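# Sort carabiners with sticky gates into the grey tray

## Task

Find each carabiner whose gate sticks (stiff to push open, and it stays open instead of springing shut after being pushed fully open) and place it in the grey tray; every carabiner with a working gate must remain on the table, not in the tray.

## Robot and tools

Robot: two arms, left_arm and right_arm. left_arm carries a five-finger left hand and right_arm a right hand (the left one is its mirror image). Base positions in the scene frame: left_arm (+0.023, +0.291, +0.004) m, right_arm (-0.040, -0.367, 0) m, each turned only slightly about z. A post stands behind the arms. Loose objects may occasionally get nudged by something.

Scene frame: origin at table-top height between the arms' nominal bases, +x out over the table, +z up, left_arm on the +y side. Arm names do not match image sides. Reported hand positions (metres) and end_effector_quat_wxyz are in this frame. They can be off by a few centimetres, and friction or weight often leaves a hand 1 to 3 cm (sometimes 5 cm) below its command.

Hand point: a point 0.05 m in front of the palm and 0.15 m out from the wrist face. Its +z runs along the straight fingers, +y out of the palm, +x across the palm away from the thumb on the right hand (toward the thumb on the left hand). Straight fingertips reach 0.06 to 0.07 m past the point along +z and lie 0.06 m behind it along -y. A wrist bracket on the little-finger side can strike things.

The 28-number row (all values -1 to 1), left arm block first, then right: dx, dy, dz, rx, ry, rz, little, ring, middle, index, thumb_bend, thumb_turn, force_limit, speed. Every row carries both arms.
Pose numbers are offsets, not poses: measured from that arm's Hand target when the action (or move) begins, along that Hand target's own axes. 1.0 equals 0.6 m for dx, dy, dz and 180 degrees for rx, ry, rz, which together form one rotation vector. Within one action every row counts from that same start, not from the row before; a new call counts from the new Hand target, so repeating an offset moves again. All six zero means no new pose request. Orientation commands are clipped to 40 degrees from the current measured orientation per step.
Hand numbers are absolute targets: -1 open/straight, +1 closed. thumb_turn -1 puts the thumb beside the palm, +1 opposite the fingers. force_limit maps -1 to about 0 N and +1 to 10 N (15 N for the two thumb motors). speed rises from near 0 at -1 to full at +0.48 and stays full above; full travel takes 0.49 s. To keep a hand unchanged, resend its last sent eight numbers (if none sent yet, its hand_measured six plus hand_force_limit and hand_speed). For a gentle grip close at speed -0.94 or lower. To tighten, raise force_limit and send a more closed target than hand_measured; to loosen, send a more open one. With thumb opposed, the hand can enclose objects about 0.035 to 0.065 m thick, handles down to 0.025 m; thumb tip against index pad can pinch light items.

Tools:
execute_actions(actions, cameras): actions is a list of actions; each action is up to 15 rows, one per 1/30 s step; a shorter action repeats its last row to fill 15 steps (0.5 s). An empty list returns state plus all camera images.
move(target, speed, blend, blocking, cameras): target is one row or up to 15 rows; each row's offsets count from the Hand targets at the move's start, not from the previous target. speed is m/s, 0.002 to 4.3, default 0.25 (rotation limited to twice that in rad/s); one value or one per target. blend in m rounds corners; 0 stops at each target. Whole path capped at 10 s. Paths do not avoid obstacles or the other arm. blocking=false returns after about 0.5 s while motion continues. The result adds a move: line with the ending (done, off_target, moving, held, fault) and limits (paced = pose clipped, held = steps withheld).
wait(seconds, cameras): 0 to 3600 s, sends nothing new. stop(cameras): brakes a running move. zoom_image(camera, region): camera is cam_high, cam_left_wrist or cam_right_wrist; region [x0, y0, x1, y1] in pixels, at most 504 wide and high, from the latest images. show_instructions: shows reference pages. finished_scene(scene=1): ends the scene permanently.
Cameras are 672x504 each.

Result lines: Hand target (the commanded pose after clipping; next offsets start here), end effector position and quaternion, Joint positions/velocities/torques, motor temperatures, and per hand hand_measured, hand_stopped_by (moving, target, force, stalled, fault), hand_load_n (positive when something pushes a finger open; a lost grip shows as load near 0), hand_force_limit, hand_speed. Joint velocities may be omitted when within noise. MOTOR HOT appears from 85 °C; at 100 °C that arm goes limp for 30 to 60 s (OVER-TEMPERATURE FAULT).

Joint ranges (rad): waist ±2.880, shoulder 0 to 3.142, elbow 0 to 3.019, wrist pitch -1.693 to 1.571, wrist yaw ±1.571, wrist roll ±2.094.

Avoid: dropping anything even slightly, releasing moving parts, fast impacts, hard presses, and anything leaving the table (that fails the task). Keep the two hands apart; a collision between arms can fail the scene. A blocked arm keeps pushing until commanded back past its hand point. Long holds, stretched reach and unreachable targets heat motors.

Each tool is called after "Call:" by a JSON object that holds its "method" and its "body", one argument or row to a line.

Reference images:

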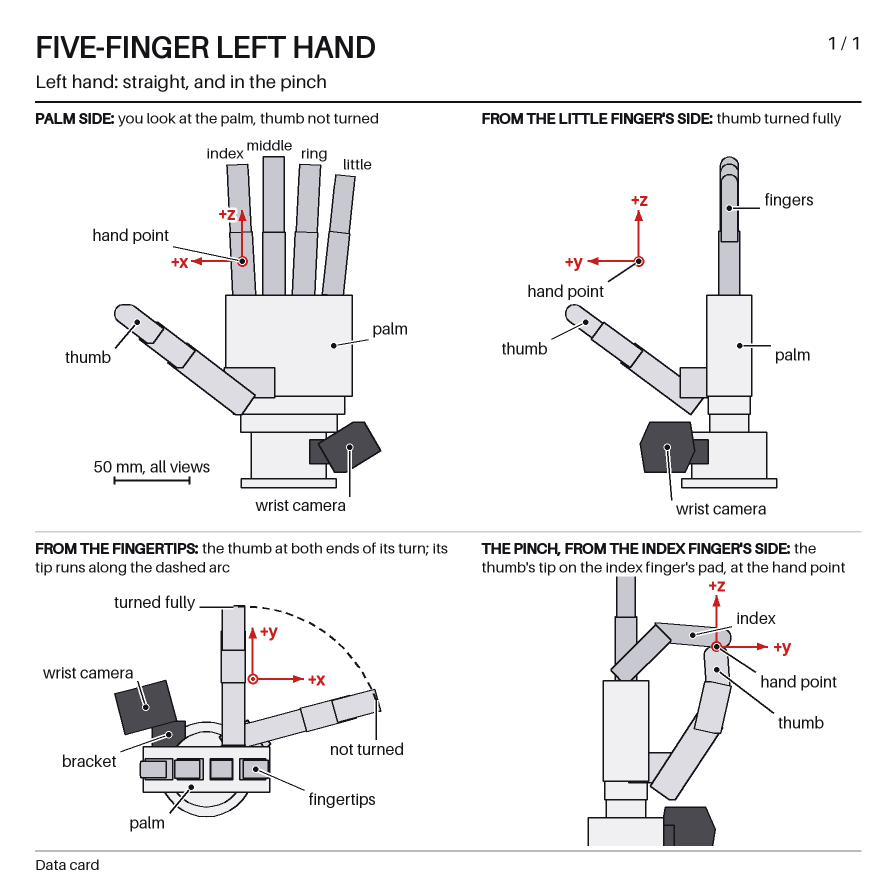

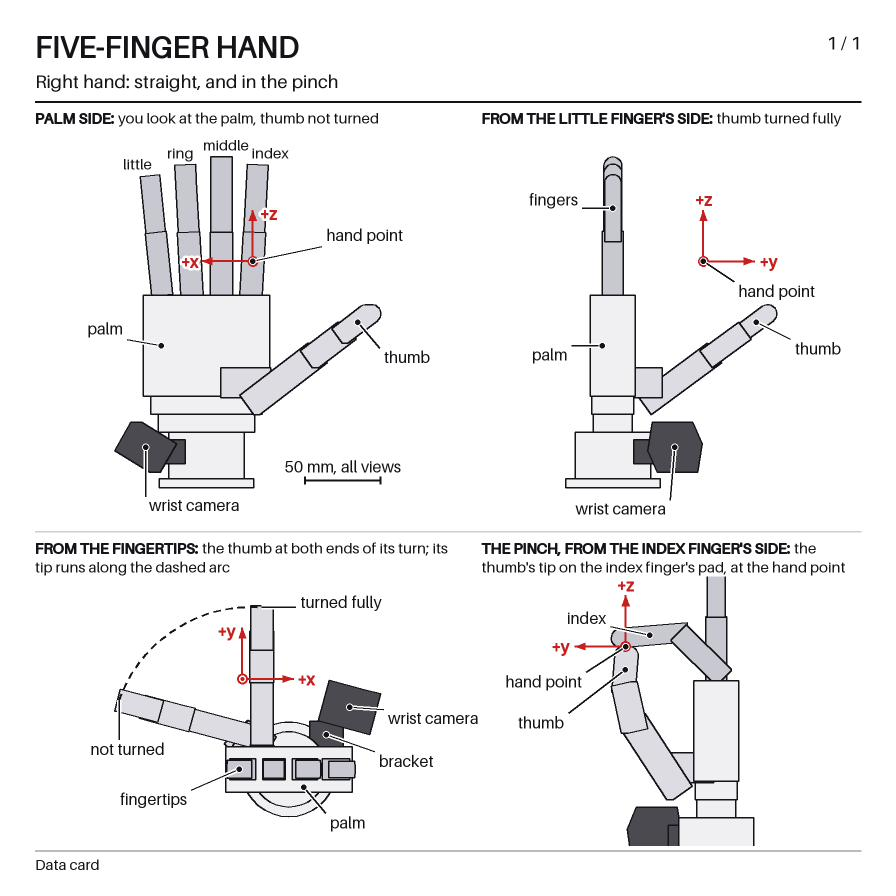

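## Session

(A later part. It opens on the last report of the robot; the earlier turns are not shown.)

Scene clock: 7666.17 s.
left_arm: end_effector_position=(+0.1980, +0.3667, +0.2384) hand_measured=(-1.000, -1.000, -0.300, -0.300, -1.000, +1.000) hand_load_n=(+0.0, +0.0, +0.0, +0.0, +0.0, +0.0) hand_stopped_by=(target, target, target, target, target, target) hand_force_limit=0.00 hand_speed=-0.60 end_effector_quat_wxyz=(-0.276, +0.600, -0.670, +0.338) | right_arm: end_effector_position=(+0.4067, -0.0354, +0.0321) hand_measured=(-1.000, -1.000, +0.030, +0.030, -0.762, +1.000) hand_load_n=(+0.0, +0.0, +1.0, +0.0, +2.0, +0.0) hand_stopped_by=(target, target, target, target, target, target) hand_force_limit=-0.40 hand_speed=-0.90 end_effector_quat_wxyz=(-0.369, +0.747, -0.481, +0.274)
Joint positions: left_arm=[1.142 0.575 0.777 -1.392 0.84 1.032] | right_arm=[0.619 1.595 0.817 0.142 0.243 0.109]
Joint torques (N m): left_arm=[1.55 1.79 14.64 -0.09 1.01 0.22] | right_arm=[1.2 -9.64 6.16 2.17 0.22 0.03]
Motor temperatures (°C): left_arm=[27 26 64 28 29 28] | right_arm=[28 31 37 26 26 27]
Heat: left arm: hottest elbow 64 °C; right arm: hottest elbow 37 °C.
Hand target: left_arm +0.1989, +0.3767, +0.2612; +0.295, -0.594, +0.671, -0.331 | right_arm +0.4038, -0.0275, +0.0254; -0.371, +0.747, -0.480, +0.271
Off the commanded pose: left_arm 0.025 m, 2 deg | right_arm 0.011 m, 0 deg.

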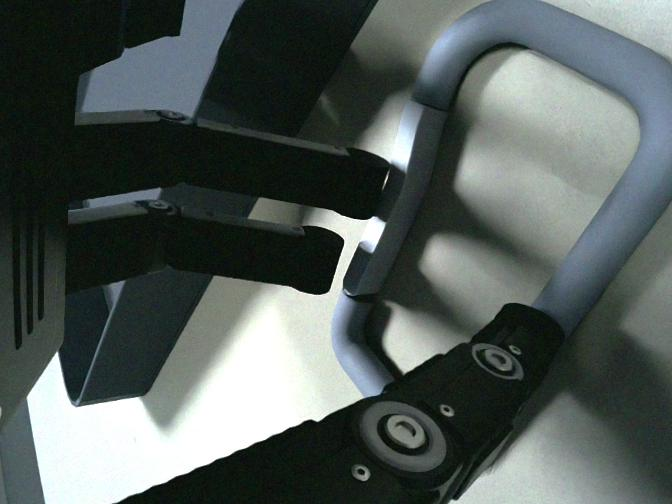

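Call:
{"method": "execute_actions", "body": {
  "actions": [
    [[0,0,0,0,0,0,-1,-1,-0.3,-0.3,-1,1,0,-0.6,-0.001,0.0176,0.0125,0,0,0,-1,-1,0.03,0.03,-0.762,1,-0.4,-0.9]],
    [[0,0,0,0,0,0,-1,-1,-0.3,-0.3,-1,1,0,-0.6,0,0,0,0,0,0,-1,-1,0.03,0.03,-0.72,1,-0.1,-0.9]],
    [[0,0,0,0,0,0,-1,-1,-0.3,-0.3,-1,1,0,-0.6,0,0,0,0,0,0,-1,-1,0.05,0.06,-0.68,1,-0.1,-0.9]]
  ],
  "cameras": ["cam_right_wrist"]
}}

Scene clock: 7672.53 s.
left_arm: end_effector_position=(+0.1980, +0.3667, +0.2384) hand_measured=(-1.000, -1.000, -0.300, -0.300, -1.000, +1.000) hand_load_n=(+0.0, +0.0, +0.0, +0.0, +0.0, +0.0) hand_stopped_by=(target, target, target, target, target, target) hand_force_limit=0.00 hand_speed=-0.60 end_effector_quat_wxyz=(-0.276, +0.600, -0.670, +0.338) | right_arm: end_effector_position=(+0.4090, -0.0305, +0.0310) hand_measured=(-1.000, -1.000, +0.050, +0.060, -0.680, +1.000) hand_load_n=(+0.0, +0.0, +0.0, +0.0, +0.0, +0.0) hand_stopped_by=(target, target, target, target, target, target) hand_force_limit=-0.10 hand_speed=-0.90 end_effector_quat_wxyz=(-0.380, +0.742, -0.478, +0.277)
Joint positions: left_arm=[1.142 0.575 0.777 -1.392 0.84 1.032] | right_arm=[0.624 1.608 0.812 0.182 0.244 0.11]
Joint torques (N m): left_arm=[1.61 1.79 14.63 -0.12 1.01 0.22] | right_arm=[0.91 -8.76 5.61 2.15 0.15 0.01]
Motor temperatures (°C): left_arm=[27 26 65 28 29 28] | right_arm=[28 31 37 26 26 27]
Heat: left arm: hottest elbow 65 °C; right arm: hottest elbow 37 °C.
Hand target: left_arm +0.1989, +0.3767, +0.2612; +0.295, -0.594, +0.671, -0.331 | right_arm +0.4038, -0.0275, +0.0124; -0.371, +0.747, -0.480, +0.271
Off the commanded pose: left_arm 0.025 m, 2 deg | right_arm 0.020 m, 1 deg.

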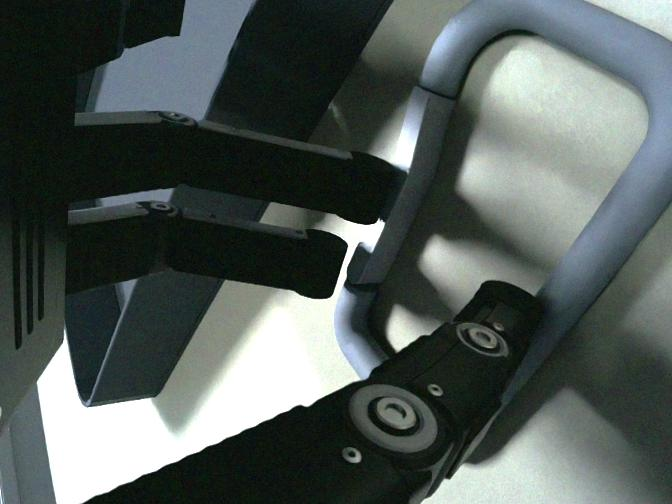

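Call:
{"method": "move", "body": {
  "target": [
    [0,0,0,0,0,0,-1,-1,-0.3,-0.3,-1,1,0,-0.6,0,0,0,0,0,0,-1,-1,-0.2,-0.2,-1,1,0,-0.7],
    [0,0,0,0,0,0,-1,-1,-0.3,-0.3,-1,1,0,-0.6,0.0018,-0.0414,-0.0454,0,0,0,-1,-1,-0.2,-0.2,-1,1,0,-0.7],
    [0,0,0,0,0,0,-1,-1,-0.3,-0.3,-1,1,0,-0.6,-0.0012,0.0202,-0.0254,0,0,0,-1,-1,-0.2,-0.2,-1,1,0,-0.7]
  ],
  "speed": 0.06,
  "cameras": ["cam_right_wrist"]
}}

Scene clock: 7683.63 s.
left_arm: end_effector_position=(+0.1980, +0.3667, +0.2384) hand_measured=(-1.000, -1.000, -0.300, -0.300, -1.000, +1.000) hand_load_n=(+0.0, +0.0, +0.0, +0.0, +0.0, +0.0) hand_stopped_by=(target, target, target, target, target, target) hand_force_limit=0.00 hand_speed=-0.60 end_effector_quat_wxyz=(-0.276, +0.600, -0.670, +0.338) | right_arm: end_effector_position=(+0.3912, -0.0426, +0.0253) hand_measured=(-1.000, -1.000, -0.200, -0.200, -1.000, +1.000) hand_load_n=(+0.0, +0.0, -1.5, +0.0, +0.0, +0.0) hand_stopped_by=(target, target, target, target, target, target) hand_force_limit=0.00 hand_speed=-0.70 end_effector_quat_wxyz=(-0.373, +0.744, -0.480, +0.277)
Joint positions: left_arm=[1.142 0.575 0.777 -1.392 0.84 1.032] | right_arm=[0.63 1.574 0.757 0.189 0.255 0.115]
Joint torques (N m): left_arm=[1.67 1.79 14.64 -0.1 1.02 0.22] | right_arm=[1.38 -8.82 5.67 2.39 0.16 0.1]
Motor temperatures (°C): left_arm=[27 26 65 28 29 28] | right_arm=[28 31 37 26 26 27]
Heat: left arm: hottest elbow 65 °C; right arm: hottest elbow 37 °C.
Hand target: left_arm +0.1989, +0.3767, +0.2612; +0.295, -0.594, +0.671, -0.331 | right_arm +0.3857, -0.0345, +0.0113; -0.371, +0.747, -0.480, +0.271
Off the commanded pose: left_arm 0.025 m, 2 deg | right_arm 0.017 m, 1 deg.
move: off_target (right_arm)

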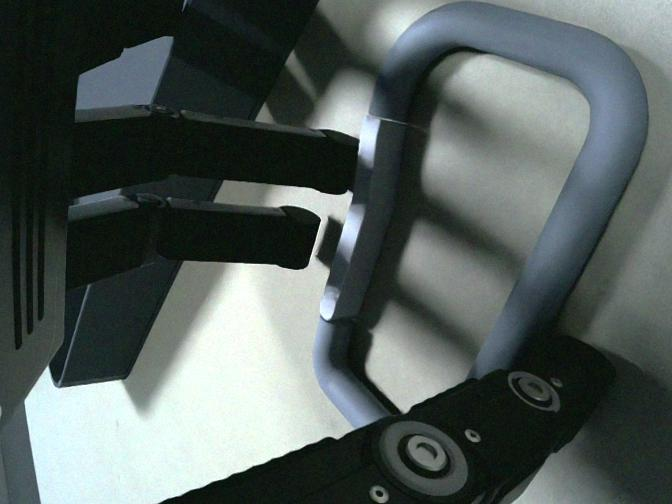

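Call:
{"method": "execute_actions", "body": {
  "actions": [
    [[0,0,0,0,0,0,-1,-1,-0.3,-0.3,-1,1,0,-0.6,0,0,0,0,0,0,-1,-1,-0.2,-0.15,-0.87,1,-0.4,-0.85]],
    [[0,0,0,0,0,0,-1,-1,-0.3,-0.3,-1,1,0,-0.6,0,0,0,0,0,0,-1,-1,-0.13,-0.08,-0.84,1,-0.3,-0.88]],
    [[0,0,0,0,0,0,-1,-1,-0.3,-0.3,-1,1,0,-0.6,0,0,0,0,0,0,-1,-1,-0.08,-0.03,-0.82,1,-0.3,-0.9]]
  ],
  "cameras": ["cam_right_wrist"]
}}

Scene clock: 7689.30 s.
left_arm: end_effector_position=(+0.1980, +0.3667, +0.2384) hand_measured=(-1.000, -1.000, -0.300, -0.300, -1.000, +1.000) hand_load_n=(+0.0, +0.0, +0.0, +0.0, +0.0, +0.0) hand_stopped_by=(target, target, target, target, target, target) hand_force_limit=0.00 hand_speed=-0.60 end_effector_quat_wxyz=(-0.276, +0.600, -0.670, +0.338) | right_arm: end_effector_position=(+0.3920, -0.0422, +0.0248) hand_measured=(-1.000, -1.000, -0.086, -0.032, -0.822, +1.000) hand_load_n=(+0.0, +0.0, +3.5, +3.5, +6.0, +0.0) hand_stopped_by=(target, target, force, force, force, target) hand_force_limit=-0.30 hand_speed=-0.90 end_effector_quat_wxyz=(-0.374, +0.743, -0.481, +0.278)
Joint positions: left_arm=[1.142 0.575 0.777 -1.392 0.84 1.032] | right_arm=[0.63 1.577 0.757 0.195 0.256 0.116]
Joint torques (N m): left_arm=[1.67 1.67 14.65 -0.09 1.02 0.22] | right_arm=[1.08 -8.59 5.59 2.14 0.13 0.08]
Motor temperatures (°C): left_arm=[27 26 65 28 29 28] | right_arm=[28 31 36 26 26 27]
Heat: left arm: hottest elbow 65 °C; right arm: hottest elbow 36 °C.
Hand target: left_arm +0.1989, +0.3767, +0.2612; +0.295, -0.594, +0.671, -0.331 | right_arm +0.3857, -0.0345, +0.0113; -0.371, +0.747, -0.480, +0.271
Off the commanded pose: left_arm 0.025 m, 2 deg | right_arm 0.017 m, 1 deg.

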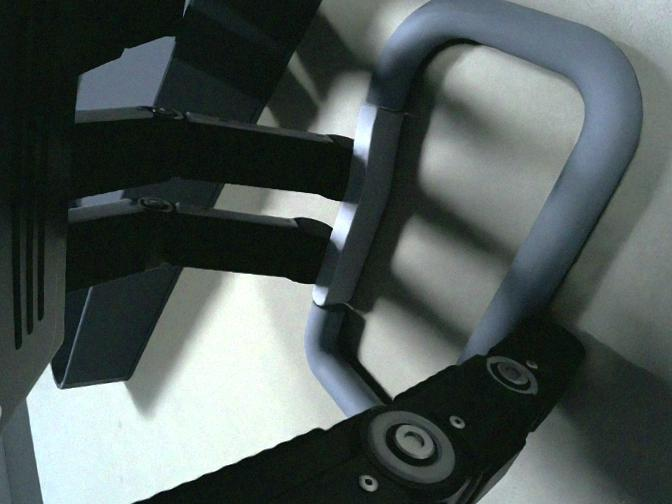

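Call:
{"method": "move", "body": {
  "target": [
    [0,0,0,0,0,0,-1,-1,-0.3,-0.3,-1,1,0,-0.6,-0.0345,0.0145,-0.038,0.0054,-0.0905,-0.0641,-1,-1,-0.08,-0.03,-0.82,1,-0.3,-0.9],
    [0,0,0,0,0,0,-1,-1,-0.3,-0.3,-1,1,0,-0.6,-0.0793,0.0122,-0.0385,0.0122,-0.2036,-0.1442,-1,-1,-0.08,-0.03,-0.82,1,-0.3,-0.9]
  ],
  "speed": 0.08,
  "blend": 0.01,
  "cameras": ["cam_right_wrist","cam_high"]
}}

Scene clock: 7715.77 s.
left_arm: end_effector_position=(+0.1980, +0.3667, +0.2384) hand_measured=(-1.000, -1.000, -0.300, -0.300, -1.000, +1.000) hand_load_n=(+0.0, +0.0, +0.5, +0.0, +0.0, +0.0) hand_stopped_by=(target, target, target, target, target, target) hand_force_limit=0.00 hand_speed=-0.60 end_effector_quat_wxyz=(-0.276, +0.600, -0.670, +0.338) | right_arm: end_effector_position=(+0.3374, +0.0017, +0.0255) hand_measured=(-1.000, -1.000, -0.086, -0.032, -0.822, +1.000) hand_load_n=(+0.0, +0.0, +3.0, +3.5, +6.5, +0.5) hand_stopped_by=(target, target, force, force, force, target) hand_force_limit=-0.30 hand_speed=-0.90 end_effector_quat_wxyz=(-0.458, +0.867, -0.158, +0.113)
Joint positions: left_arm=[1.142 0.575 0.777 -1.392 0.84 1.032] | right_arm=[0.566 1.604 0.797 0.145 -0.446 -0.385]
Joint torques (N m): left_arm=[1.67 1.79 14.63 -0.13 1.02 0.22] | right_arm=[-1.26 -8.29 7.92 0.32 -0.33 -0.3]
Motor temperatures (°C): left_arm=[27 26 65 28 29 28] | right_arm=[28 31 35 26 26 27]
Heat: left arm: hottest elbow 65 °C; right arm: hottest elbow 35 °C.
Hand target: left_arm +0.1989, +0.3767, +0.2612; +0.295, -0.594, +0.671, -0.331 | right_arm +0.3457, +0.0004, +0.0164; -0.447, +0.874, -0.157, +0.109
Off the commanded pose: left_arm 0.025 m, 2 deg | right_arm 0.012 m, 2 deg.
move: off_target (right_arm)
Images, in order (width x height): cam_high 672x504, cam_right_wrist 672x504.

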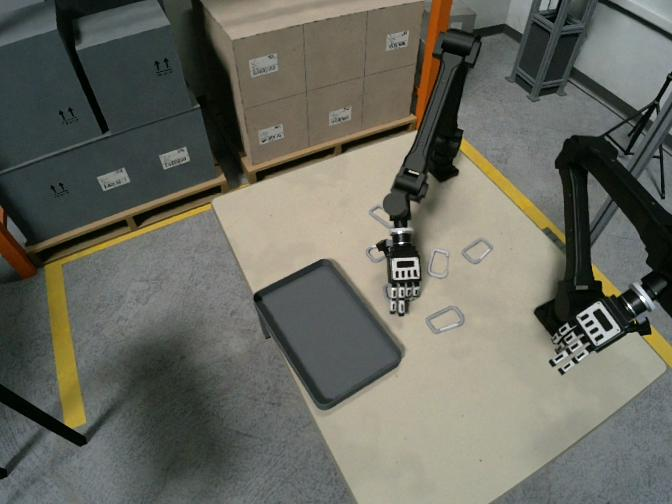

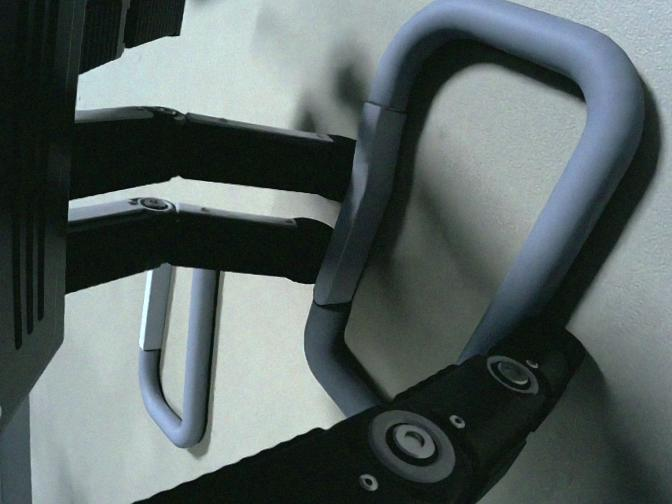

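Call:
{"method": "move", "body": {
  "target": [
    [0,0,0,0,0,0,-1,-1,-0.3,-0.3,-1,1,0,-0.6,-0.004,-0.02,0.0279,0.0049,-0.0793,-0.0561,-1,-1,-0.08,-0.03,-0.82,1,-0.3,-0.9],
    [0,0,0,0,0,0,-1,-1,-0.3,-0.3,-1,1,0,-0.6,-0.008,-0.04,0.0558,0.0098,-0.1586,-0.1122,-1,-1,-0.08,-0.03,-0.82,1,-0.3,-0.9]
  ],
  "speed": 0.07,
  "blend": 0.01,
  "cameras": ["cam_right_wrist","cam_high"]
}}

Scene clock: 7727.27 s.
left_arm: end_effector_position=(+0.1980, +0.3667, +0.2384) hand_measured=(-1.000, -1.000, -0.300, -0.300, -1.000, +1.000) hand_load_n=(+0.0, +0.0, +0.0, +0.0, +0.0, +0.0) hand_stopped_by=(target, target, target, target, target, target) hand_force_limit=0.00 hand_speed=-0.60 end_effector_quat_wxyz=(-0.276, +0.600, -0.670, +0.338) | right_arm: end_effector_position=(+0.3451, +0.0412, +0.0259) hand_measured=(-1.000, -1.000, -0.086, -0.032, -0.822, +1.000) hand_load_n=(+0.0, -0.5, +3.0, +3.5, +6.5, +0.5) hand_stopped_by=(target, target, force, force, force, target) hand_force_limit=-0.30 hand_speed=-0.90 end_effector_quat_wxyz=(-0.465, +0.878, +0.111, -0.030)
Joint positions: left_arm=[1.142 0.575 0.777 -1.392 0.84 1.032] | right_arm=[0.55 1.819 1.176 -0.412 -0.862 -0.991]
Joint torques (N m): left_arm=[1.67 1.85 14.64 -0.12 1.02 0.22] | right_arm=[-0.5 -11.46 8.42 0.03 -0.52 -0.36]
Motor temperatures (°C): left_arm=[27 26 65 28 29 28] | right_arm=[28 32 36 26 26 27]
Heat: left arm: hottest elbow 65 °C; right arm: hottest elbow 36 °C.
Hand target: left_arm +0.1989, +0.3767, +0.2612; +0.295, -0.594, +0.671, -0.331 | right_arm +0.3565, +0.0404, +0.0164; -0.459, +0.881, +0.113, -0.031
Off the commanded pose: left_arm 0.025 m, 2 deg | right_arm 0.015 m, 1 deg.
move: off_target (right_arm)
Images, in order (width x height): cam_high 672x504, cam_right_wrist 672x504.

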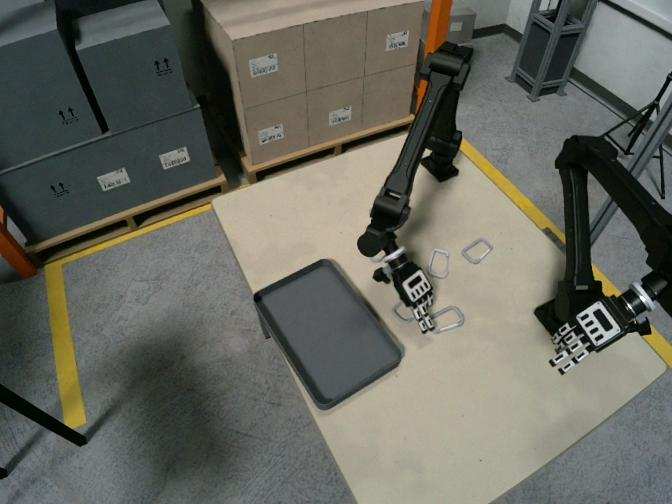

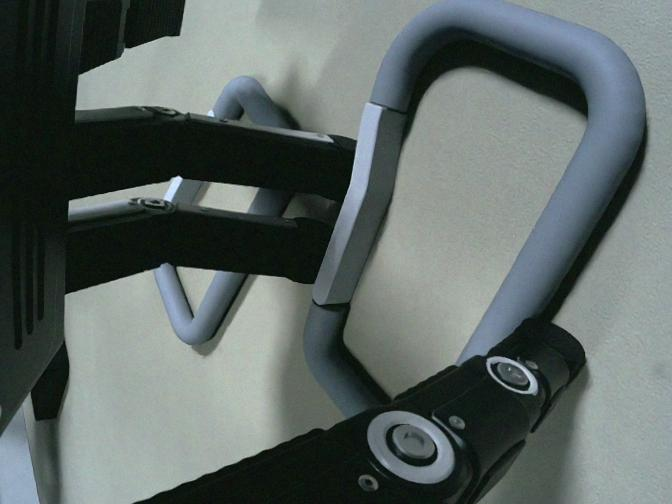

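Call:
{"method": "move", "body": {
  "target": [
    [0,0,0,0,0,0,-1,-1,-0.3,-0.3,-1,1,0,-0.6,0.0038,0.0332,-0.0465,0,0,0,-1,-1,-0.08,-0.03,-0.82,1,-0.3,-0.9]
  ],
  "speed": 0.06,
  "cameras": ["cam_right_wrist","cam_high"]
}}

Scene clock: 7755.53 s.
left_arm: end_effector_position=(+0.1980, +0.3667, +0.2384) hand_measured=(-1.000, -1.000, -0.300, -0.300, -1.000, +1.000) hand_load_n=(+0.0, +0.0, +0.0, +0.0, +0.0, +0.0) hand_stopped_by=(target, target, target, target, target, target) hand_force_limit=0.00 hand_speed=-0.60 end_effector_quat_wxyz=(-0.276, +0.600, -0.670, +0.338) | right_arm: end_effector_position=(+0.3545, +0.0172, +0.0250) hand_measured=(-1.000, -1.000, -0.086, -0.032, -0.822, +1.000) hand_load_n=(+0.0, +0.0, +4.0, +4.0, +5.5, +0.0) hand_stopped_by=(target, target, force, force, force, target) hand_force_limit=-0.30 hand_speed=-0.90 end_effector_quat_wxyz=(-0.467, +0.876, +0.118, -0.032)
Joint positions: left_arm=[1.142 0.575 0.777 -1.392 0.84 1.032] | right_arm=[0.5 1.819 1.177 -0.476 -0.897 -1.08]
Joint torques (N m): left_arm=[1.61 1.85 14.63 -0.1 1.02 0.22] | right_arm=[-1.79 -12.1 7.57 -0.34 -0.3 -0.37]
Motor temperatures (°C): left_arm=[27 26 65 28 29 28] | right_arm=[28 32 38 25 26 28]
Heat: left arm: hottest elbow 65 °C; right arm: hottest elbow 38 °C.
Hand target: left_arm +0.1989, +0.3767, +0.2612; +0.295, -0.594, +0.671, -0.331 | right_arm +0.3666, +0.0076, +0.0163; -0.459, +0.881, +0.113, -0.031
Off the commanded pose: left_arm 0.025 m, 2 deg | right_arm 0.018 m, 1 deg.
move: off_target (right_arm)
Images, in order (width x height): cam_high 672x504, cam_right_wrist 672x504.

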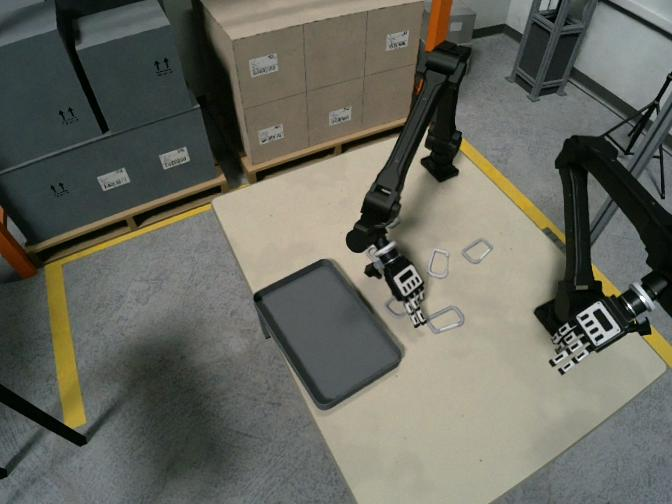

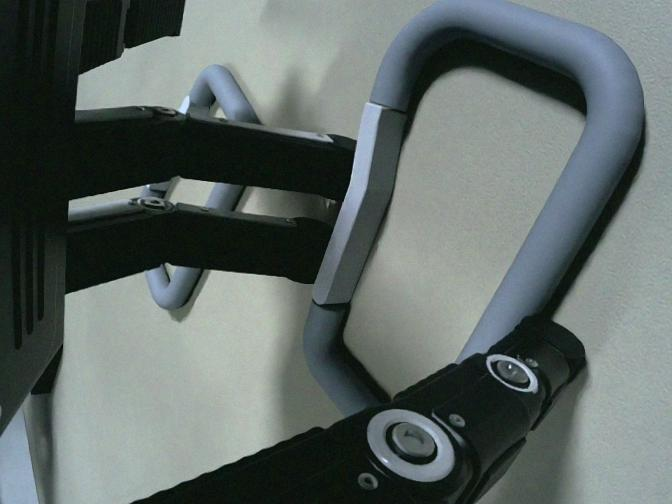

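Call:
{"method": "move", "body": {
  "target": [
    [0,0,0,0,0,0,-1,-1,-0.3,-0.3,-1,1,0,-0.6,-0.014,-0.0107,0.0138,0,0,0,-1,-1,-0.08,-0.03,-0.82,1,-0.3,-0.9],
    [0,0,0,0,0,0,-1,-1,-0.3,-0.3,-1,1,0,-0.6,-0.014,-0.0107,0.0138,0,0,0,-1,-1,-0.2,-0.2,-0.9,1,-0.3,-0.9],
    [0,0,0,0,0,0,-1,-1,-0.3,-0.3,-1,1,0,-0.6,-0.014,-0.0107,0.0138,0,0,0,-1,-1,-0.4,-0.4,-1,1,-0.3,-0.7]
  ],
  "speed": 0.05,
  "cameras": ["cam_right_wrist"]
}}

Scene clock: 7766.57 s.
left_arm: end_effector_position=(+0.1980, +0.3667, +0.2384) hand_measured=(-1.000, -1.000, -0.300, -0.300, -1.000, +1.000) hand_load_n=(+0.0, +0.0, +0.0, +0.0, +0.0, +0.0) hand_stopped_by=(target, target, target, target, target, target) hand_force_limit=0.00 hand_speed=-0.60 end_effector_quat_wxyz=(-0.276, +0.600, -0.670, +0.338) | right_arm: end_effector_position=(+0.3528, +0.0188, +0.0256) hand_measured=(-1.000, -1.000, -0.400, -0.400, -0.998, +1.000) hand_load_n=(+0.0, +0.0, +0.0, +0.0, -2.0, +0.0) hand_stopped_by=(target, target, target, target, target, target) hand_force_limit=-0.30 hand_speed=-0.70 end_effector_quat_wxyz=(-0.467, +0.876, +0.118, -0.033)
Joint positions: left_arm=[1.142 0.575 0.777 -1.392 0.84 1.032] | right_arm=[0.504 1.818 1.177 -0.476 -0.895 -1.075]
Joint torques (N m): left_arm=[1.67 1.85 14.64 -0.12 1.02 0.22] | right_arm=[-0.03 -13.04 6.11 1.02 -0.01 -0.03]
Motor temperatures (°C): left_arm=[27 26 65 28 29 28] | right_arm=[28 33 37 25 26 28]
Heat: left arm: hottest elbow 65 °C; right arm: hottest elbow 37 °C.
Hand target: left_arm +0.1989, +0.3767, +0.2612; +0.295, -0.594, +0.671, -0.331 | right_arm +0.3560, +0.0158, +0.0164; -0.459, +0.881, +0.113, -0.031
Off the commanded pose: left_arm 0.025 m, 2 deg | right_arm 0.010 m, 1 deg.
move: done

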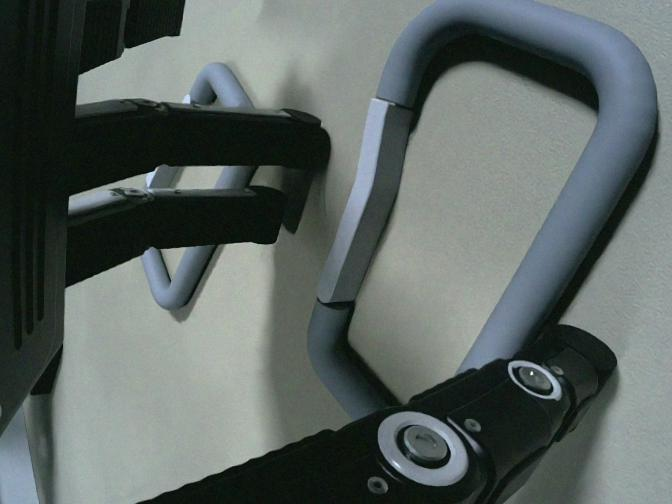

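Call:
{"method": "move", "body": {
  "target": [
    [0,0,0,0,0,0,-1,-1,-0.3,-0.3,-1,1,0,-0.6,0.0123,-0.204,-0.1445,0,0,0,-1,-1,-0.4,-0.4,-1,1,-0.3,-0.7],
    [0,0,0,0,0,0,-1,-1,-0.3,-0.3,-1,1,0,-0.6,-0.2393,-0.0812,-0.437,-0.0136,0.2266,0.1606,-1,-1,-0.4,-0.4,-1,1,-0.3,-0.7],
    [0,0,0,0,0,0,-1,-1,-0.3,-0.3,-1,1,0,-0.6,-0.2852,-0.0288,-0.6588,-0.0205,0.3399,0.2408,-1,-1,-0.4,-0.4,-1,1,-0.3,-0.7]
  ],
  "speed": [0.12,0.25,0.25],
  "blend": 0.03,
  "cameras": ["cam_right_wrist","cam_high"]
}}

Scene clock: 7792.93 s.
left_arm: end_effector_position=(+0.1980, +0.3667, +0.2384) hand_measured=(-1.000, -1.000, -0.300, -0.300, -1.000, +1.000) hand_load_n=(+0.0, +0.0, +0.0, +0.0, +0.0, +0.0) hand_stopped_by=(target, target, target, target, target, target) hand_force_limit=0.00 hand_speed=-0.60 end_effector_quat_wxyz=(-0.276, +0.600, -0.670, +0.338) | right_arm: end_effector_position=(+0.2466, -0.3269, +0.2254) hand_measured=(-1.000, -1.000, -0.400, -0.400, -1.000, +1.000) hand_load_n=(+0.0, -0.5, +0.0, +0.0, +0.0, +0.0) hand_stopped_by=(target, target, target, target, target, target) hand_force_limit=-0.30 hand_speed=-0.70 end_effector_quat_wxyz=(-0.378, +0.769, -0.458, +0.236)
Joint positions: left_arm=[1.142 0.575 0.777 -1.392 0.84 1.032] | right_arm=[-0.243 0.661 0.729 -0.839 -0.526 -0.475]
Joint torques (N m): left_arm=[1.55 1.85 14.64 -0.13 1.01 0.22] | right_arm=[-0.97 -1.85 11.12 0.42 -0.51 -0.19]
Motor temperatures (°C): left_arm=[27 26 65 28 29 28] | right_arm=[28 33 36 25 26 27]
Heat: left arm: hottest elbow 65 °C; right arm: hottest elbow 36 °C.
Hand target: left_arm +0.1989, +0.3767, +0.2612; +0.295, -0.594, +0.671, -0.331 | right_arm +0.2490, -0.3303, +0.2499; -0.383, +0.767, -0.448, +0.254
Off the commanded pose: left_arm 0.025 m, 2 deg | right_arm 0.025 m, 2 deg.
move: off_target (right_arm)
Images, in order (width x height): cam_high 672x504, cam_right_wrist 672x504.

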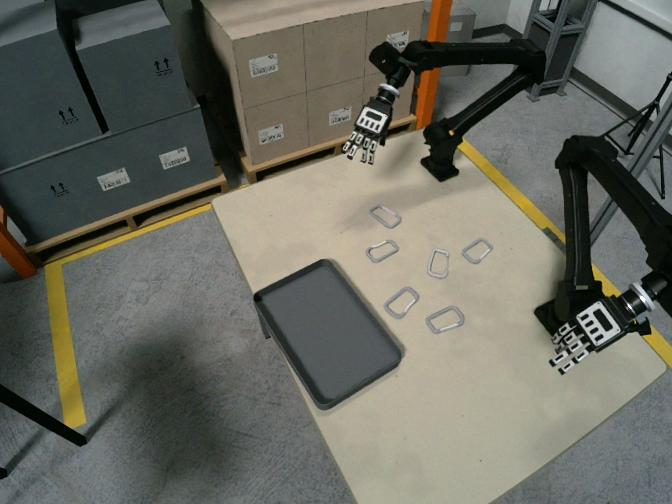

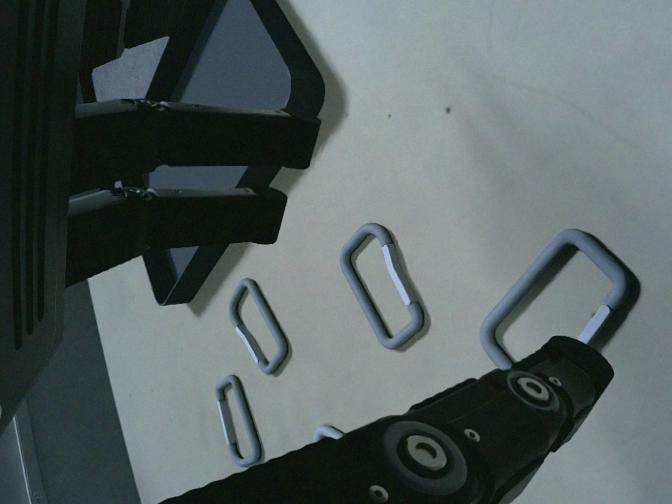

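Call:
{"method": "move", "body": {
  "target": [
    [0.267,-0.0913,0.1188,0.0005,0.1501,0.1145,-1,-1,-0.35,-0.35,-1,1,0,-0.6,0,0,0,0,0,0,-1,-1,-0.4,-0.4,-1,1,-0.3,-0.7],
    [0.5885,-0.0707,0.4093,0.001,0.3024,0.2306,-1,-1,-0.35,-0.35,-1,1,0,-0.6,0,0,0,0,0,0,-1,-1,-0.4,-0.4,-1,1,-0.3,-0.7]
  ],
  "speed": 0.25,
  "blend": 0.04,
  "cameras": ["cam_left_wrist","cam_high"]
}}

Scene clock: 7812.77 s.
left_arm: end_effector_position=(+0.3516, +0.0166, +0.1203) hand_measured=(-1.000, -1.000, -0.350, -0.350, -1.000, +1.000) hand_load_n=(+0.0, +0.0, +0.0, +0.0, +0.0, +0.0) hand_stopped_by=(target, target, target, target, target, target) hand_force_limit=0.00 hand_speed=-0.60 end_effector_quat_wxyz=(+0.027, -0.143, +0.896, -0.419) | right_arm: end_effector_position=(+0.2466, -0.3269, +0.2253) hand_measured=(-1.000, -1.000, -0.400, -0.400, -1.000, +1.000) hand_load_n=(+0.0, +0.0, +0.0, +0.0, +0.0, +0.0) hand_stopped_by=(target, target, target, target, target, target) hand_force_limit=-0.30 hand_speed=-0.70 end_effector_quat_wxyz=(-0.378, +0.769, -0.457, +0.236)
Joint positions: left_arm=[-0.387 1.307 0.852 -0.492 0.647 0.603] | right_arm=[-0.243 0.661 0.729 -0.839 -0.526 -0.475]
Joint torques (N m): left_arm=[-0.67 -8.7 14.12 2 0.77 0.21] | right_arm=[-1.03 -2.14 11.02 0.42 -0.51 -0.22]
Motor temperatures (°C): left_arm=[27 26 64 28 29 28] | right_arm=[28 32 40 25 26 27]
Heat: left arm: hottest elbow 64 °C; right arm: hottest elbow 40 °C.
Hand target: left_arm +0.3757, -0.0001, +0.1448; +0.057, -0.114, +0.889, -0.440 | right_arm +0.2490, -0.3304, +0.2499; -0.383, +0.767, -0.447, +0.255
Off the commanded pose: left_arm 0.038 m, 5 deg | right_arm 0.025 m, 2 deg.
move: off_target (left_arm)
Images, in order (width x height): cam_high 672x504, cam_left_wrist 672x504.

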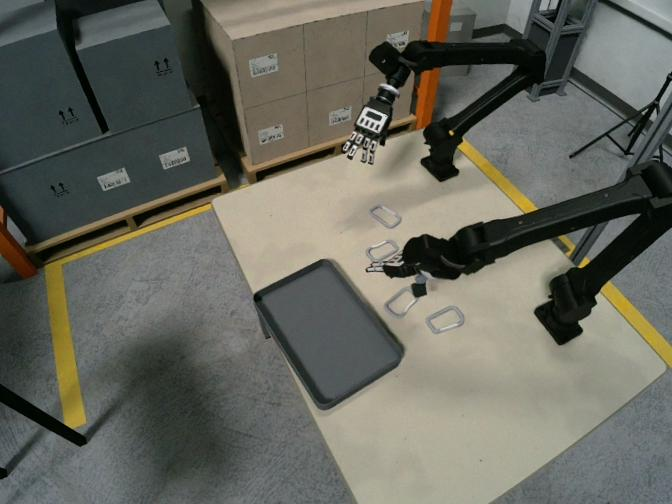

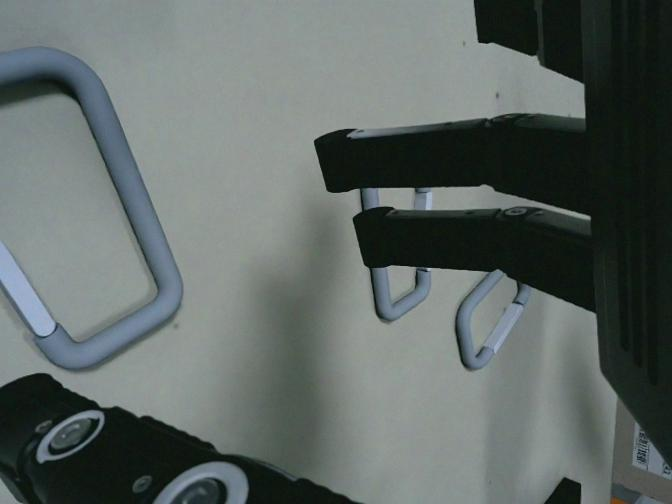

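Call:
{"method": "move", "body": {
  "target": [
    [0.012,0.062,0.0837,0.0111,-0.0101,0.0133,-1,-1,-0.35,-0.35,-1,1,0,-0.6,0,0,0,0,0,0,-1,-1,-0.4,-0.4,-1,1,-0.3,-0.7]
  ],
  "speed": 0.1,
  "cameras": ["cam_left_wrist"]
}}

Scene clock: 7835.67 s.
left_arm: end_effector_position=(+0.3750, -0.0088, +0.0829) hand_measured=(-1.000, -1.000, -0.350, -0.350, -1.000, +1.000) hand_load_n=(+0.0, +0.0, +0.0, +0.0, +0.0, +0.0) hand_stopped_by=(target, target, target, target, target, target) hand_force_limit=0.00 hand_speed=-0.60 end_effector_quat_wxyz=(+0.079, -0.106, +0.885, -0.446) | right_arm: end_effector_position=(+0.2466, -0.3269, +0.2253) hand_measured=(-1.000, -1.000, -0.400, -0.400, -1.000, +1.000) hand_load_n=(+0.0, +0.0, +0.0, +0.0, +0.0, +0.0) hand_stopped_by=(target, target, target, target, target, target) hand_force_limit=-0.30 hand_speed=-0.70 end_effector_quat_wxyz=(-0.378, +0.769, -0.457, +0.236)
Joint positions: left_arm=[-0.427 1.392 0.786 -0.203 0.618 0.603] | right_arm=[-0.243 0.661 0.729 -0.839 -0.526 -0.475]
Joint torques (N m): left_arm=[-0.79 -9.88 8.58 2.25 0.25 -0.12] | right_arm=[-0.91 -2.02 11.04 0.46 -0.5 -0.23]
Motor temperatures (°C): left_arm=[27 27 60 28 28 28] | right_arm=[28 31 43 25 26 27]
Heat: left arm: hottest elbow 60 °C; right arm: hottest elbow 43 °C.
Hand target: left_arm +0.3731, -0.0187, +0.0847; +0.082, -0.101, +0.882, -0.452 | right_arm +0.2490, -0.3304, +0.2499; -0.383, +0.767, -0.447, +0.255
Off the commanded pose: left_arm 0.010 m, 1 deg | right_arm 0.025 m, 2 deg.
move: done

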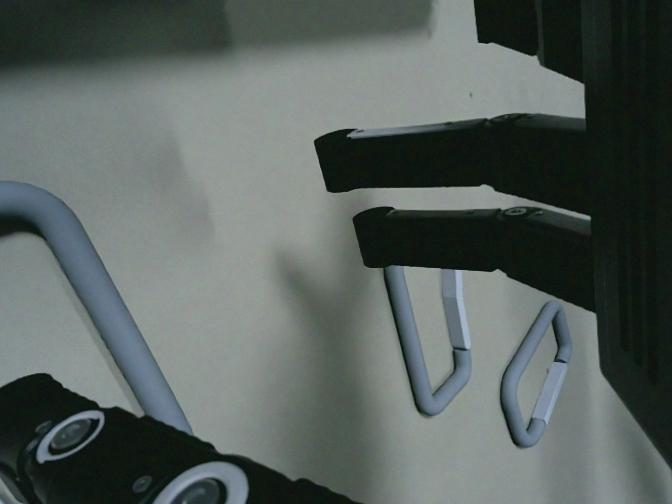

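Call:
{"method": "move", "body": {
  "target": [
    [0.0445,0.044,0.0057,0,0,0,-1,-1,-0.35,-0.35,-1,1,0,-0.6,0,0,0,0,0,0,-1,-1,-0.4,-0.4,-1,1,-0.3,-0.7]
  ],
  "speed": 0.1,
  "cameras": ["cam_left_wrist"]
}}

Scene clock: 7846.57 s.
left_arm: end_effector_position=(+0.3462, -0.0031, +0.0501) hand_measured=(-1.000, -1.000, -0.350, -0.350, -1.000, +1.000) hand_load_n=(+0.0, +0.0, +0.0, +0.0, +0.0, +0.0) hand_stopped_by=(target, target, target, target, target, target) hand_force_limit=0.00 hand_speed=-0.60 end_effector_quat_wxyz=(+0.073, -0.109, +0.888, -0.441) | right_arm: end_effector_position=(+0.2466, -0.3269, +0.2253) hand_measured=(-1.000, -1.000, -0.400, -0.400, -1.000, +1.000) hand_load_n=(+0.0, +0.0, +0.0, +0.0, +0.0, +0.0) hand_stopped_by=(target, target, target, target, target, target) hand_force_limit=-0.30 hand_speed=-0.70 end_effector_quat_wxyz=(-0.378, +0.769, -0.457, +0.236)
Joint positions: left_arm=[-0.45 1.391 0.682 -0.108 0.602 0.585] | right_arm=[-0.243 0.661 0.729 -0.839 -0.526 -0.475]
Joint torques (N m): left_arm=[-0.79 -10.75 7.92 2.22 0.25 -0.13] | right_arm=[-1.03 -1.61 11.02 0.5 -0.55 -0.2]
Motor temperatures (°C): left_arm=[27 27 59 28 28 28] | right_arm=[28 31 44 25 26 27]
Heat: left arm: hottest elbow 59 °C; right arm: hottest elbow 44 °C.
Hand target: left_arm +0.3454, -0.0131, +0.0598; +0.082, -0.101, +0.882, -0.452 | right_arm +0.2490, -0.3304, +0.2499; -0.383, +0.767, -0.447, +0.255
Off the commanded pose: left_arm 0.014 m, 2 deg | right_arm 0.025 m, 2 deg.
move: off_target (left_arm)

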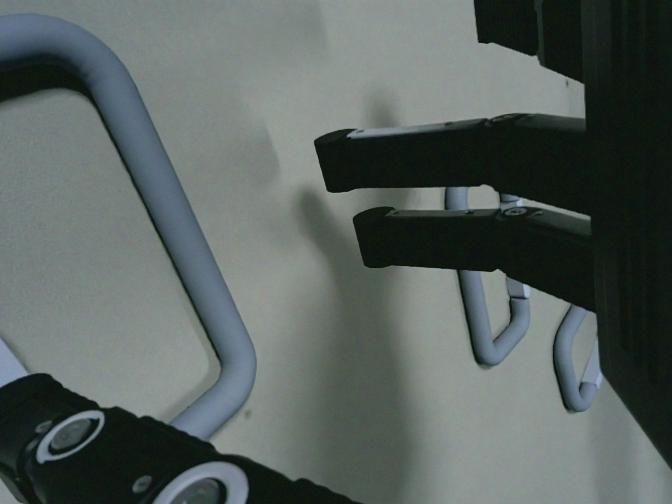

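Call:
{"method": "move", "body": {
  "target": [
    [-0.0072,0.0557,0.0083,0,0,0,-1,-1,-0.35,-0.35,-1,1,0,-0.6,0,0,0,0,0,0,-1,-1,-0.4,-0.4,-1,1,-0.3,-0.7]
  ],
  "speed": 0.08,
  "cameras": ["cam_left_wrist"]
}}

Scene clock: 7861.60 s.
left_arm: end_effector_position=(+0.3381, -0.0017, +0.0315) hand_measured=(-1.000, -1.000, -0.350, -0.350, -1.000, +1.000) hand_load_n=(+0.0, +0.0, -0.5, +0.0, +0.0, +0.0) hand_stopped_by=(target, target, target, target, target, target) hand_force_limit=0.00 hand_speed=-0.60 end_effector_quat_wxyz=(+0.069, -0.104, +0.885, -0.448) | right_arm: end_effector_position=(+0.2466, -0.3269, +0.2253) hand_measured=(-1.000, -1.000, -0.400, -0.400, -1.000, +1.000) hand_load_n=(+0.0, +0.0, +0.0, +0.0, +0.0, +0.0) hand_stopped_by=(target, target, target, target, target, target) hand_force_limit=-0.30 hand_speed=-0.70 end_effector_quat_wxyz=(-0.378, +0.769, -0.457, +0.236)
Joint positions: left_arm=[-0.448 1.42 0.637 -0.028 0.622 0.585] | right_arm=[-0.243 0.661 0.729 -0.839 -0.526 -0.475]
Joint torques (N m): left_arm=[1.61 -8.47 7.27 2.24 0.64 0.2] | right_arm=[-1.14 -1.85 11.18 0.49 -0.5 -0.18]
Motor temperatures (°C): left_arm=[27 27 55 28 28 28] | right_arm=[28 30 45 25 26 27]
Heat: left arm: hottest elbow 55 °C; right arm: hottest elbow 45 °C.
Hand target: left_arm +0.3472, +0.0032, +0.0299; +0.082, -0.101, +0.882, -0.452 | right_arm +0.2490, -0.3304, +0.2499; -0.383, +0.767, -0.447, +0.255
Off the commanded pose: left_arm 0.011 m, 2 deg | right_arm 0.025 m, 2 deg.
move: off_target (left_arm)

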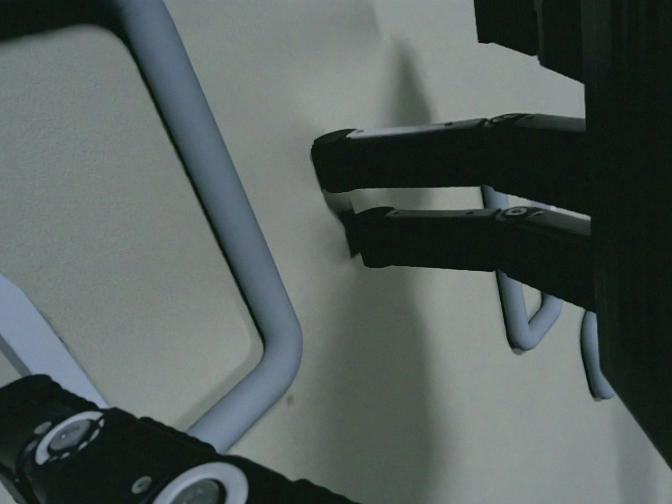

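Call:
{"method": "move", "body": {
  "target": [
    [-0.0022,-0.0339,-0.024,0,0,0,-1,-1,-0.35,-0.35,-1,1,0,-0.6,0,0,0,0,0,0,-1,-1,-0.4,-0.4,-1,1,-0.3,-0.7],
    [-0.0235,-0.0152,-0.0485,0,0,0,-1,-1,-0.35,-0.35,-1,1,0,-0.6,0,0,0,0,0,0,-1,-1,-0.4,-0.4,-1,1,-0.3,-0.7],
    [-0.0207,0.0295,-0.0168,0,0,0,-1,-1,-0.35,-0.35,-1,1,0,-0.6,0,0,0,0,0,0,-1,-1,-0.4,-0.4,-1,1,-0.3,-0.7]
  ],
  "speed": 0.06,
  "cameras": ["cam_left_wrist"]
}}

Scene clock: 7877.97 s.
left_arm: end_effector_position=(+0.3511, +0.0194, +0.0309) hand_measured=(-1.000, -1.000, -0.350, -0.350, -1.000, +1.000) hand_load_n=(+0.0, +0.0, -1.5, +0.0, +0.0, +0.0) hand_stopped_by=(target, target, target, target, target, target) hand_force_limit=0.00 hand_speed=-0.60 end_effector_quat_wxyz=(+0.075, -0.104, +0.881, -0.454) | right_arm: end_effector_position=(+0.2466, -0.3269, +0.2253) hand_measured=(-1.000, -1.000, -0.400, -0.400, -1.000, +1.000) hand_load_n=(+0.0, +0.0, +0.0, +0.0, +0.0, +0.0) hand_stopped_by=(target, target, target, target, target, target) hand_force_limit=-0.30 hand_speed=-0.70 end_effector_quat_wxyz=(-0.378, +0.769, -0.457, +0.236)
Joint positions: left_arm=[-0.376 1.423 0.634 -0.037 0.672 0.641] | right_arm=[-0.243 0.661 0.729 -0.839 -0.526 -0.475]
Joint torques (N m): left_arm=[1.44 -7.53 6.91 2.06 0.38 0.22] | right_arm=[-1.26 -2.02 11.04 0.43 -0.49 -0.21]
Heat: left arm: hottest elbow 53 °C; right arm: hottest elbow 46 °C.
Hand target: left_arm +0.3550, +0.0243, +0.0220; +0.082, -0.101, +0.882, -0.452 | right_arm +0.2490, -0.3304, +0.2499; -0.383, +0.767, -0.447, +0.255
Off the commanded pose: left_arm 0.011 m, 1 deg | right_arm 0.025 m, 2 deg.
move: off_target (left_arm)

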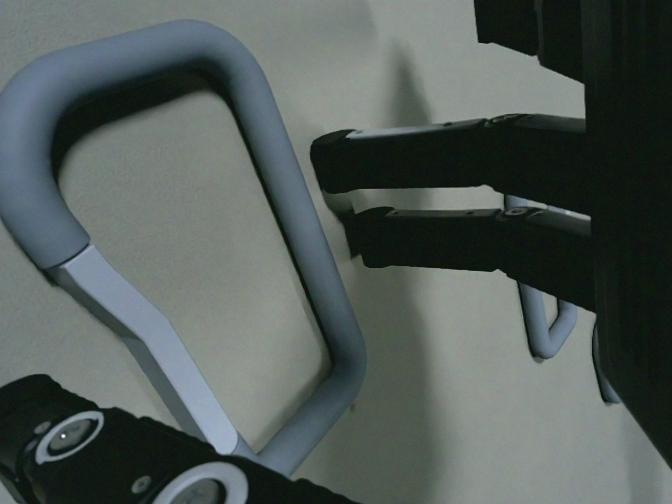

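Call:
{"method": "move", "body": {
  "target": [
    [-0.0022,-0.0339,-0.024,0,0,0,-1,-1,-0.35,-0.35,-1,1,0,-0.6,0,0,0,0,0,0,-1,-1,-0.4,-0.4,-1,1,-0.3,-0.7],
    [-0.0333,-0.0362,-0.0178,-0.0038,-0.0588,-0.0416,-1,-1,-0.35,-0.35,-1,1,0,-0.6,0,0,0,0,0,0,-1,-1,-0.4,-0.4,-1,1,-0.3,-0.7],
    [-0.0305,0.0085,0.0138,-0.0038,-0.0588,-0.0416,-1,-1,-0.35,-0.35,-1,1,0,-0.6,0,0,0,0,0,0,-1,-1,-0.4,-0.4,-1,1,-0.3,-0.7]
  ],
  "speed": 0.06,
  "cameras": ["cam_left_wrist"]
}}

Scene clock: 7909.10 s.
left_arm: end_effector_position=(+0.3815, +0.0268, +0.0282) hand_measured=(-1.000, -1.000, -0.350, -0.350, -1.000, +1.000) hand_load_n=(-0.5, +0.0, -1.5, +0.0, +0.0, +0.0) hand_stopped_by=(target, target, target, target, target, target) hand_force_limit=0.00 hand_speed=-0.60 end_effector_quat_wxyz=(+0.144, -0.194, +0.862, -0.445) | right_arm: end_effector_position=(+0.2466, -0.3269, +0.2253) hand_measured=(-1.000, -1.000, -0.400, -0.400, -1.000, +1.000) hand_load_n=(+0.0, +0.0, +0.0, +0.0, +0.0, +0.0) hand_stopped_by=(target, target, target, target, target, target) hand_force_limit=-0.30 hand_speed=-0.70 end_effector_quat_wxyz=(-0.378, +0.769, -0.457, +0.236)
Joint positions: left_arm=[-0.376 1.423 0.593 0.137 0.496 0.467] | right_arm=[-0.243 0.661 0.729 -0.839 -0.526 -0.475]
Joint torques (N m): left_arm=[-0.03 -6.71 6.45 1.98 0.13 -0.07] | right_arm=[-0.79 -2.2 11.15 0.38 -0.51 -0.21]
Motor temperatures (°C): left_arm=[27 27 50 29 27 28] | right_arm=[28 30 48 25 26 27]
Heat: left arm: hottest elbow 50 °C; right arm: hottest elbow 48 °C.
Hand target: left_arm +0.3741, +0.0254, +0.0140; +0.133, -0.201, +0.865, -0.440 | right_arm +0.2490, -0.3304, +0.2499; -0.383, +0.767, -0.447, +0.255
Off the commanded pose: left_arm 0.016 m, 2 deg | right_arm 0.025 m, 2 deg.
move: off_target (left_arm)

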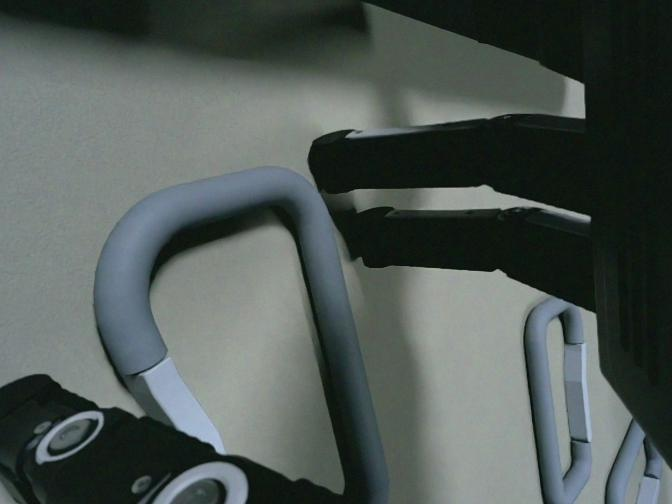

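Call:
{"method": "move", "body": {
  "target": [
    [-0.0022,-0.0339,-0.024,0,0,0,-1,-1,-0.35,-0.35,-1,1,0,-0.6,0,0,0,0,0,0,-1,-1,-0.4,-0.4,-1,1,-0.3,-0.7],
    [0.0208,-0.0393,-0.0185,0.0003,0.0048,-0.0068,-1,-1,-0.35,-0.35,-1,1,0,-0.6,0,0,0,0,0,0,-1,-1,-0.4,-0.4,-1,1,-0.3,-0.7],
    [0.0233,0.0002,0.0093,0.0003,0.0048,-0.0068,-1,-1,-0.35,-0.35,-1,1,0,-0.6,0,0,0,0,0,0,-1,-1,-0.4,-0.4,-1,1,-0.3,-0.7]
  ],
  "speed": 0.06,
  "cameras": ["cam_left_wrist"]
}}

Scene clock: 7926.57 s.
left_arm: end_effector_position=(+0.3738, +0.0159, +0.0281) hand_measured=(-1.000, -1.000, -0.350, -0.350, -1.000, +1.000) hand_load_n=(+0.0, +0.0, -2.0, +0.0, +0.0, +0.0) hand_stopped_by=(target, target, target, target, target, target) hand_force_limit=0.00 hand_speed=-0.60 end_effector_quat_wxyz=(+0.136, -0.199, +0.859, -0.452) | right_arm: end_effector_position=(+0.2466, -0.3269, +0.2253) hand_measured=(-1.000, -1.000, -0.400, -0.400, -1.000, +1.000) hand_load_n=(+0.0, +0.0, +0.0, +0.0, +0.5, +0.0) hand_stopped_by=(target, target, target, target, target, target) hand_force_limit=-0.30 hand_speed=-0.70 end_effector_quat_wxyz=(-0.378, +0.769, -0.457, +0.236)
Joint positions: left_arm=[-0.404 1.425 0.583 0.163 0.488 0.426] | right_arm=[-0.243 0.661 0.729 -0.839 -0.526 -0.475]
Joint torques (N m): left_arm=[-0.67 -6.24 6.19 1.87 0.12 -0.06] | right_arm=[-0.85 -2.14 11.08 0.43 -0.49 -0.17]
Heat: left arm: hottest elbow 48 °C; right arm: hottest elbow 48 °C.
Hand target: left_arm +0.3639, +0.0150, +0.0100; +0.122, -0.206, +0.864, -0.443 | right_arm +0.2490, -0.3304, +0.2499; -0.383, +0.767, -0.447, +0.255
Off the commanded pose: left_arm 0.021 m, 2 deg | right_arm 0.025 m, 2 deg.
move: off_target (left_arm)

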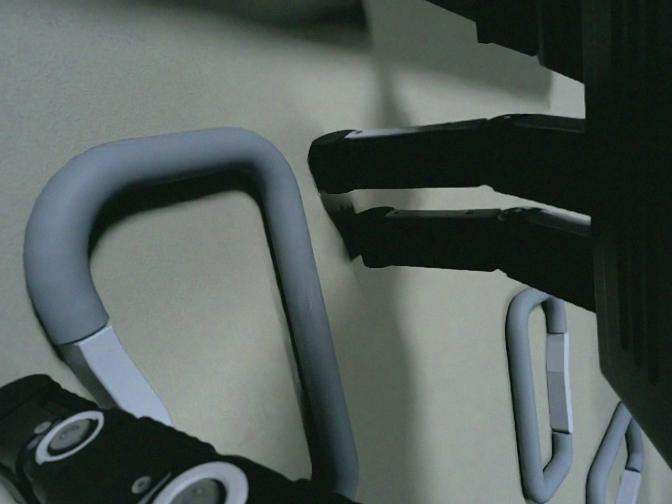

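Call:
{"method": "execute_actions", "body": {
  "actions": [
    [[0,0,0,0,0,0,-1,-1,-0.25,-0.2,-0.92,1,-0.3,-0.85,0,0,0,0,0,0,-1,-1,-0.4,-0.4,-1,1,-0.3,-0.7]],
    [[0,0,0,0,0,0,-1,-1,-0.15,-0.1,-0.87,0.99,-0.3,-0.88,0,0,0,0,0,0,-1,-1,-0.4,-0.4,-1,1,-0.3,-0.7]],
    [[0,0,0,0,0,0,-1,-1,-0.05,0.02,-0.87,0.99,-0.4,-0.88,0,0,0,0,0,0,-1,-1,-0.4,-0.4,-1,1,-0.3,-0.7]]
  ],
  "cameras": ["cam_left_wrist"]
}}

Scene clock: 7938.47 s.
left_arm: end_effector_position=(+0.3749, +0.0139, +0.0281) hand_measured=(-1.000, -1.000, -0.142, -0.024, -0.870, +0.990) hand_load_n=(+0.0, +0.0, +2.0, +3.0, +2.5, +0.0) hand_stopped_by=(target, target, force, force, target, target) hand_force_limit=-0.40 hand_speed=-0.88 end_effector_quat_wxyz=(+0.138, -0.196, +0.858, -0.455) | right_arm: end_effector_position=(+0.2466, -0.3269, +0.2253) hand_measured=(-1.000, -1.000, -0.400, -0.400, -1.000, +1.000) hand_load_n=(+0.0, +0.0, +0.0, +0.0, +0.0, +0.0) hand_stopped_by=(target, target, target, target, target, target) hand_force_limit=-0.30 hand_speed=-0.70 end_effector_quat_wxyz=(-0.378, +0.769, -0.457, +0.236)
Joint positions: left_arm=[-0.407 1.429 0.583 0.176 0.488 0.426] | right_arm=[-0.243 0.661 0.729 -0.839 -0.526 -0.475]
Joint torques (N m): left_arm=[-0.56 -6.59 6.16 1.39 0.11 -0.06] | right_arm=[-0.97 -2.2 11.12 0.54 -0.51 -0.18]
Heat: left arm: hottest elbow 48 °C; right arm: hottest elbow 48 °C.
Hand target: left_arm +0.3639, +0.0150, +0.0100; +0.122, -0.206, +0.864, -0.443 | right_arm +0.2490, -0.3304, +0.2499; -0.383, +0.767, -0.447, +0.255
Off the commanded pose: left_arm 0.021 m, 3 deg | right_arm 0.025 m, 2 deg.

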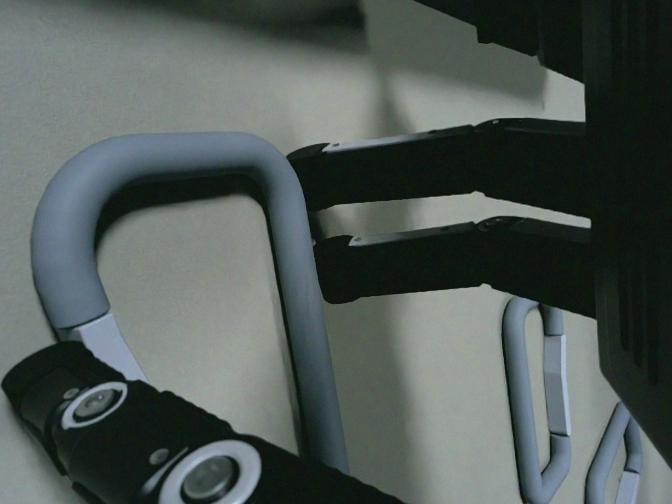

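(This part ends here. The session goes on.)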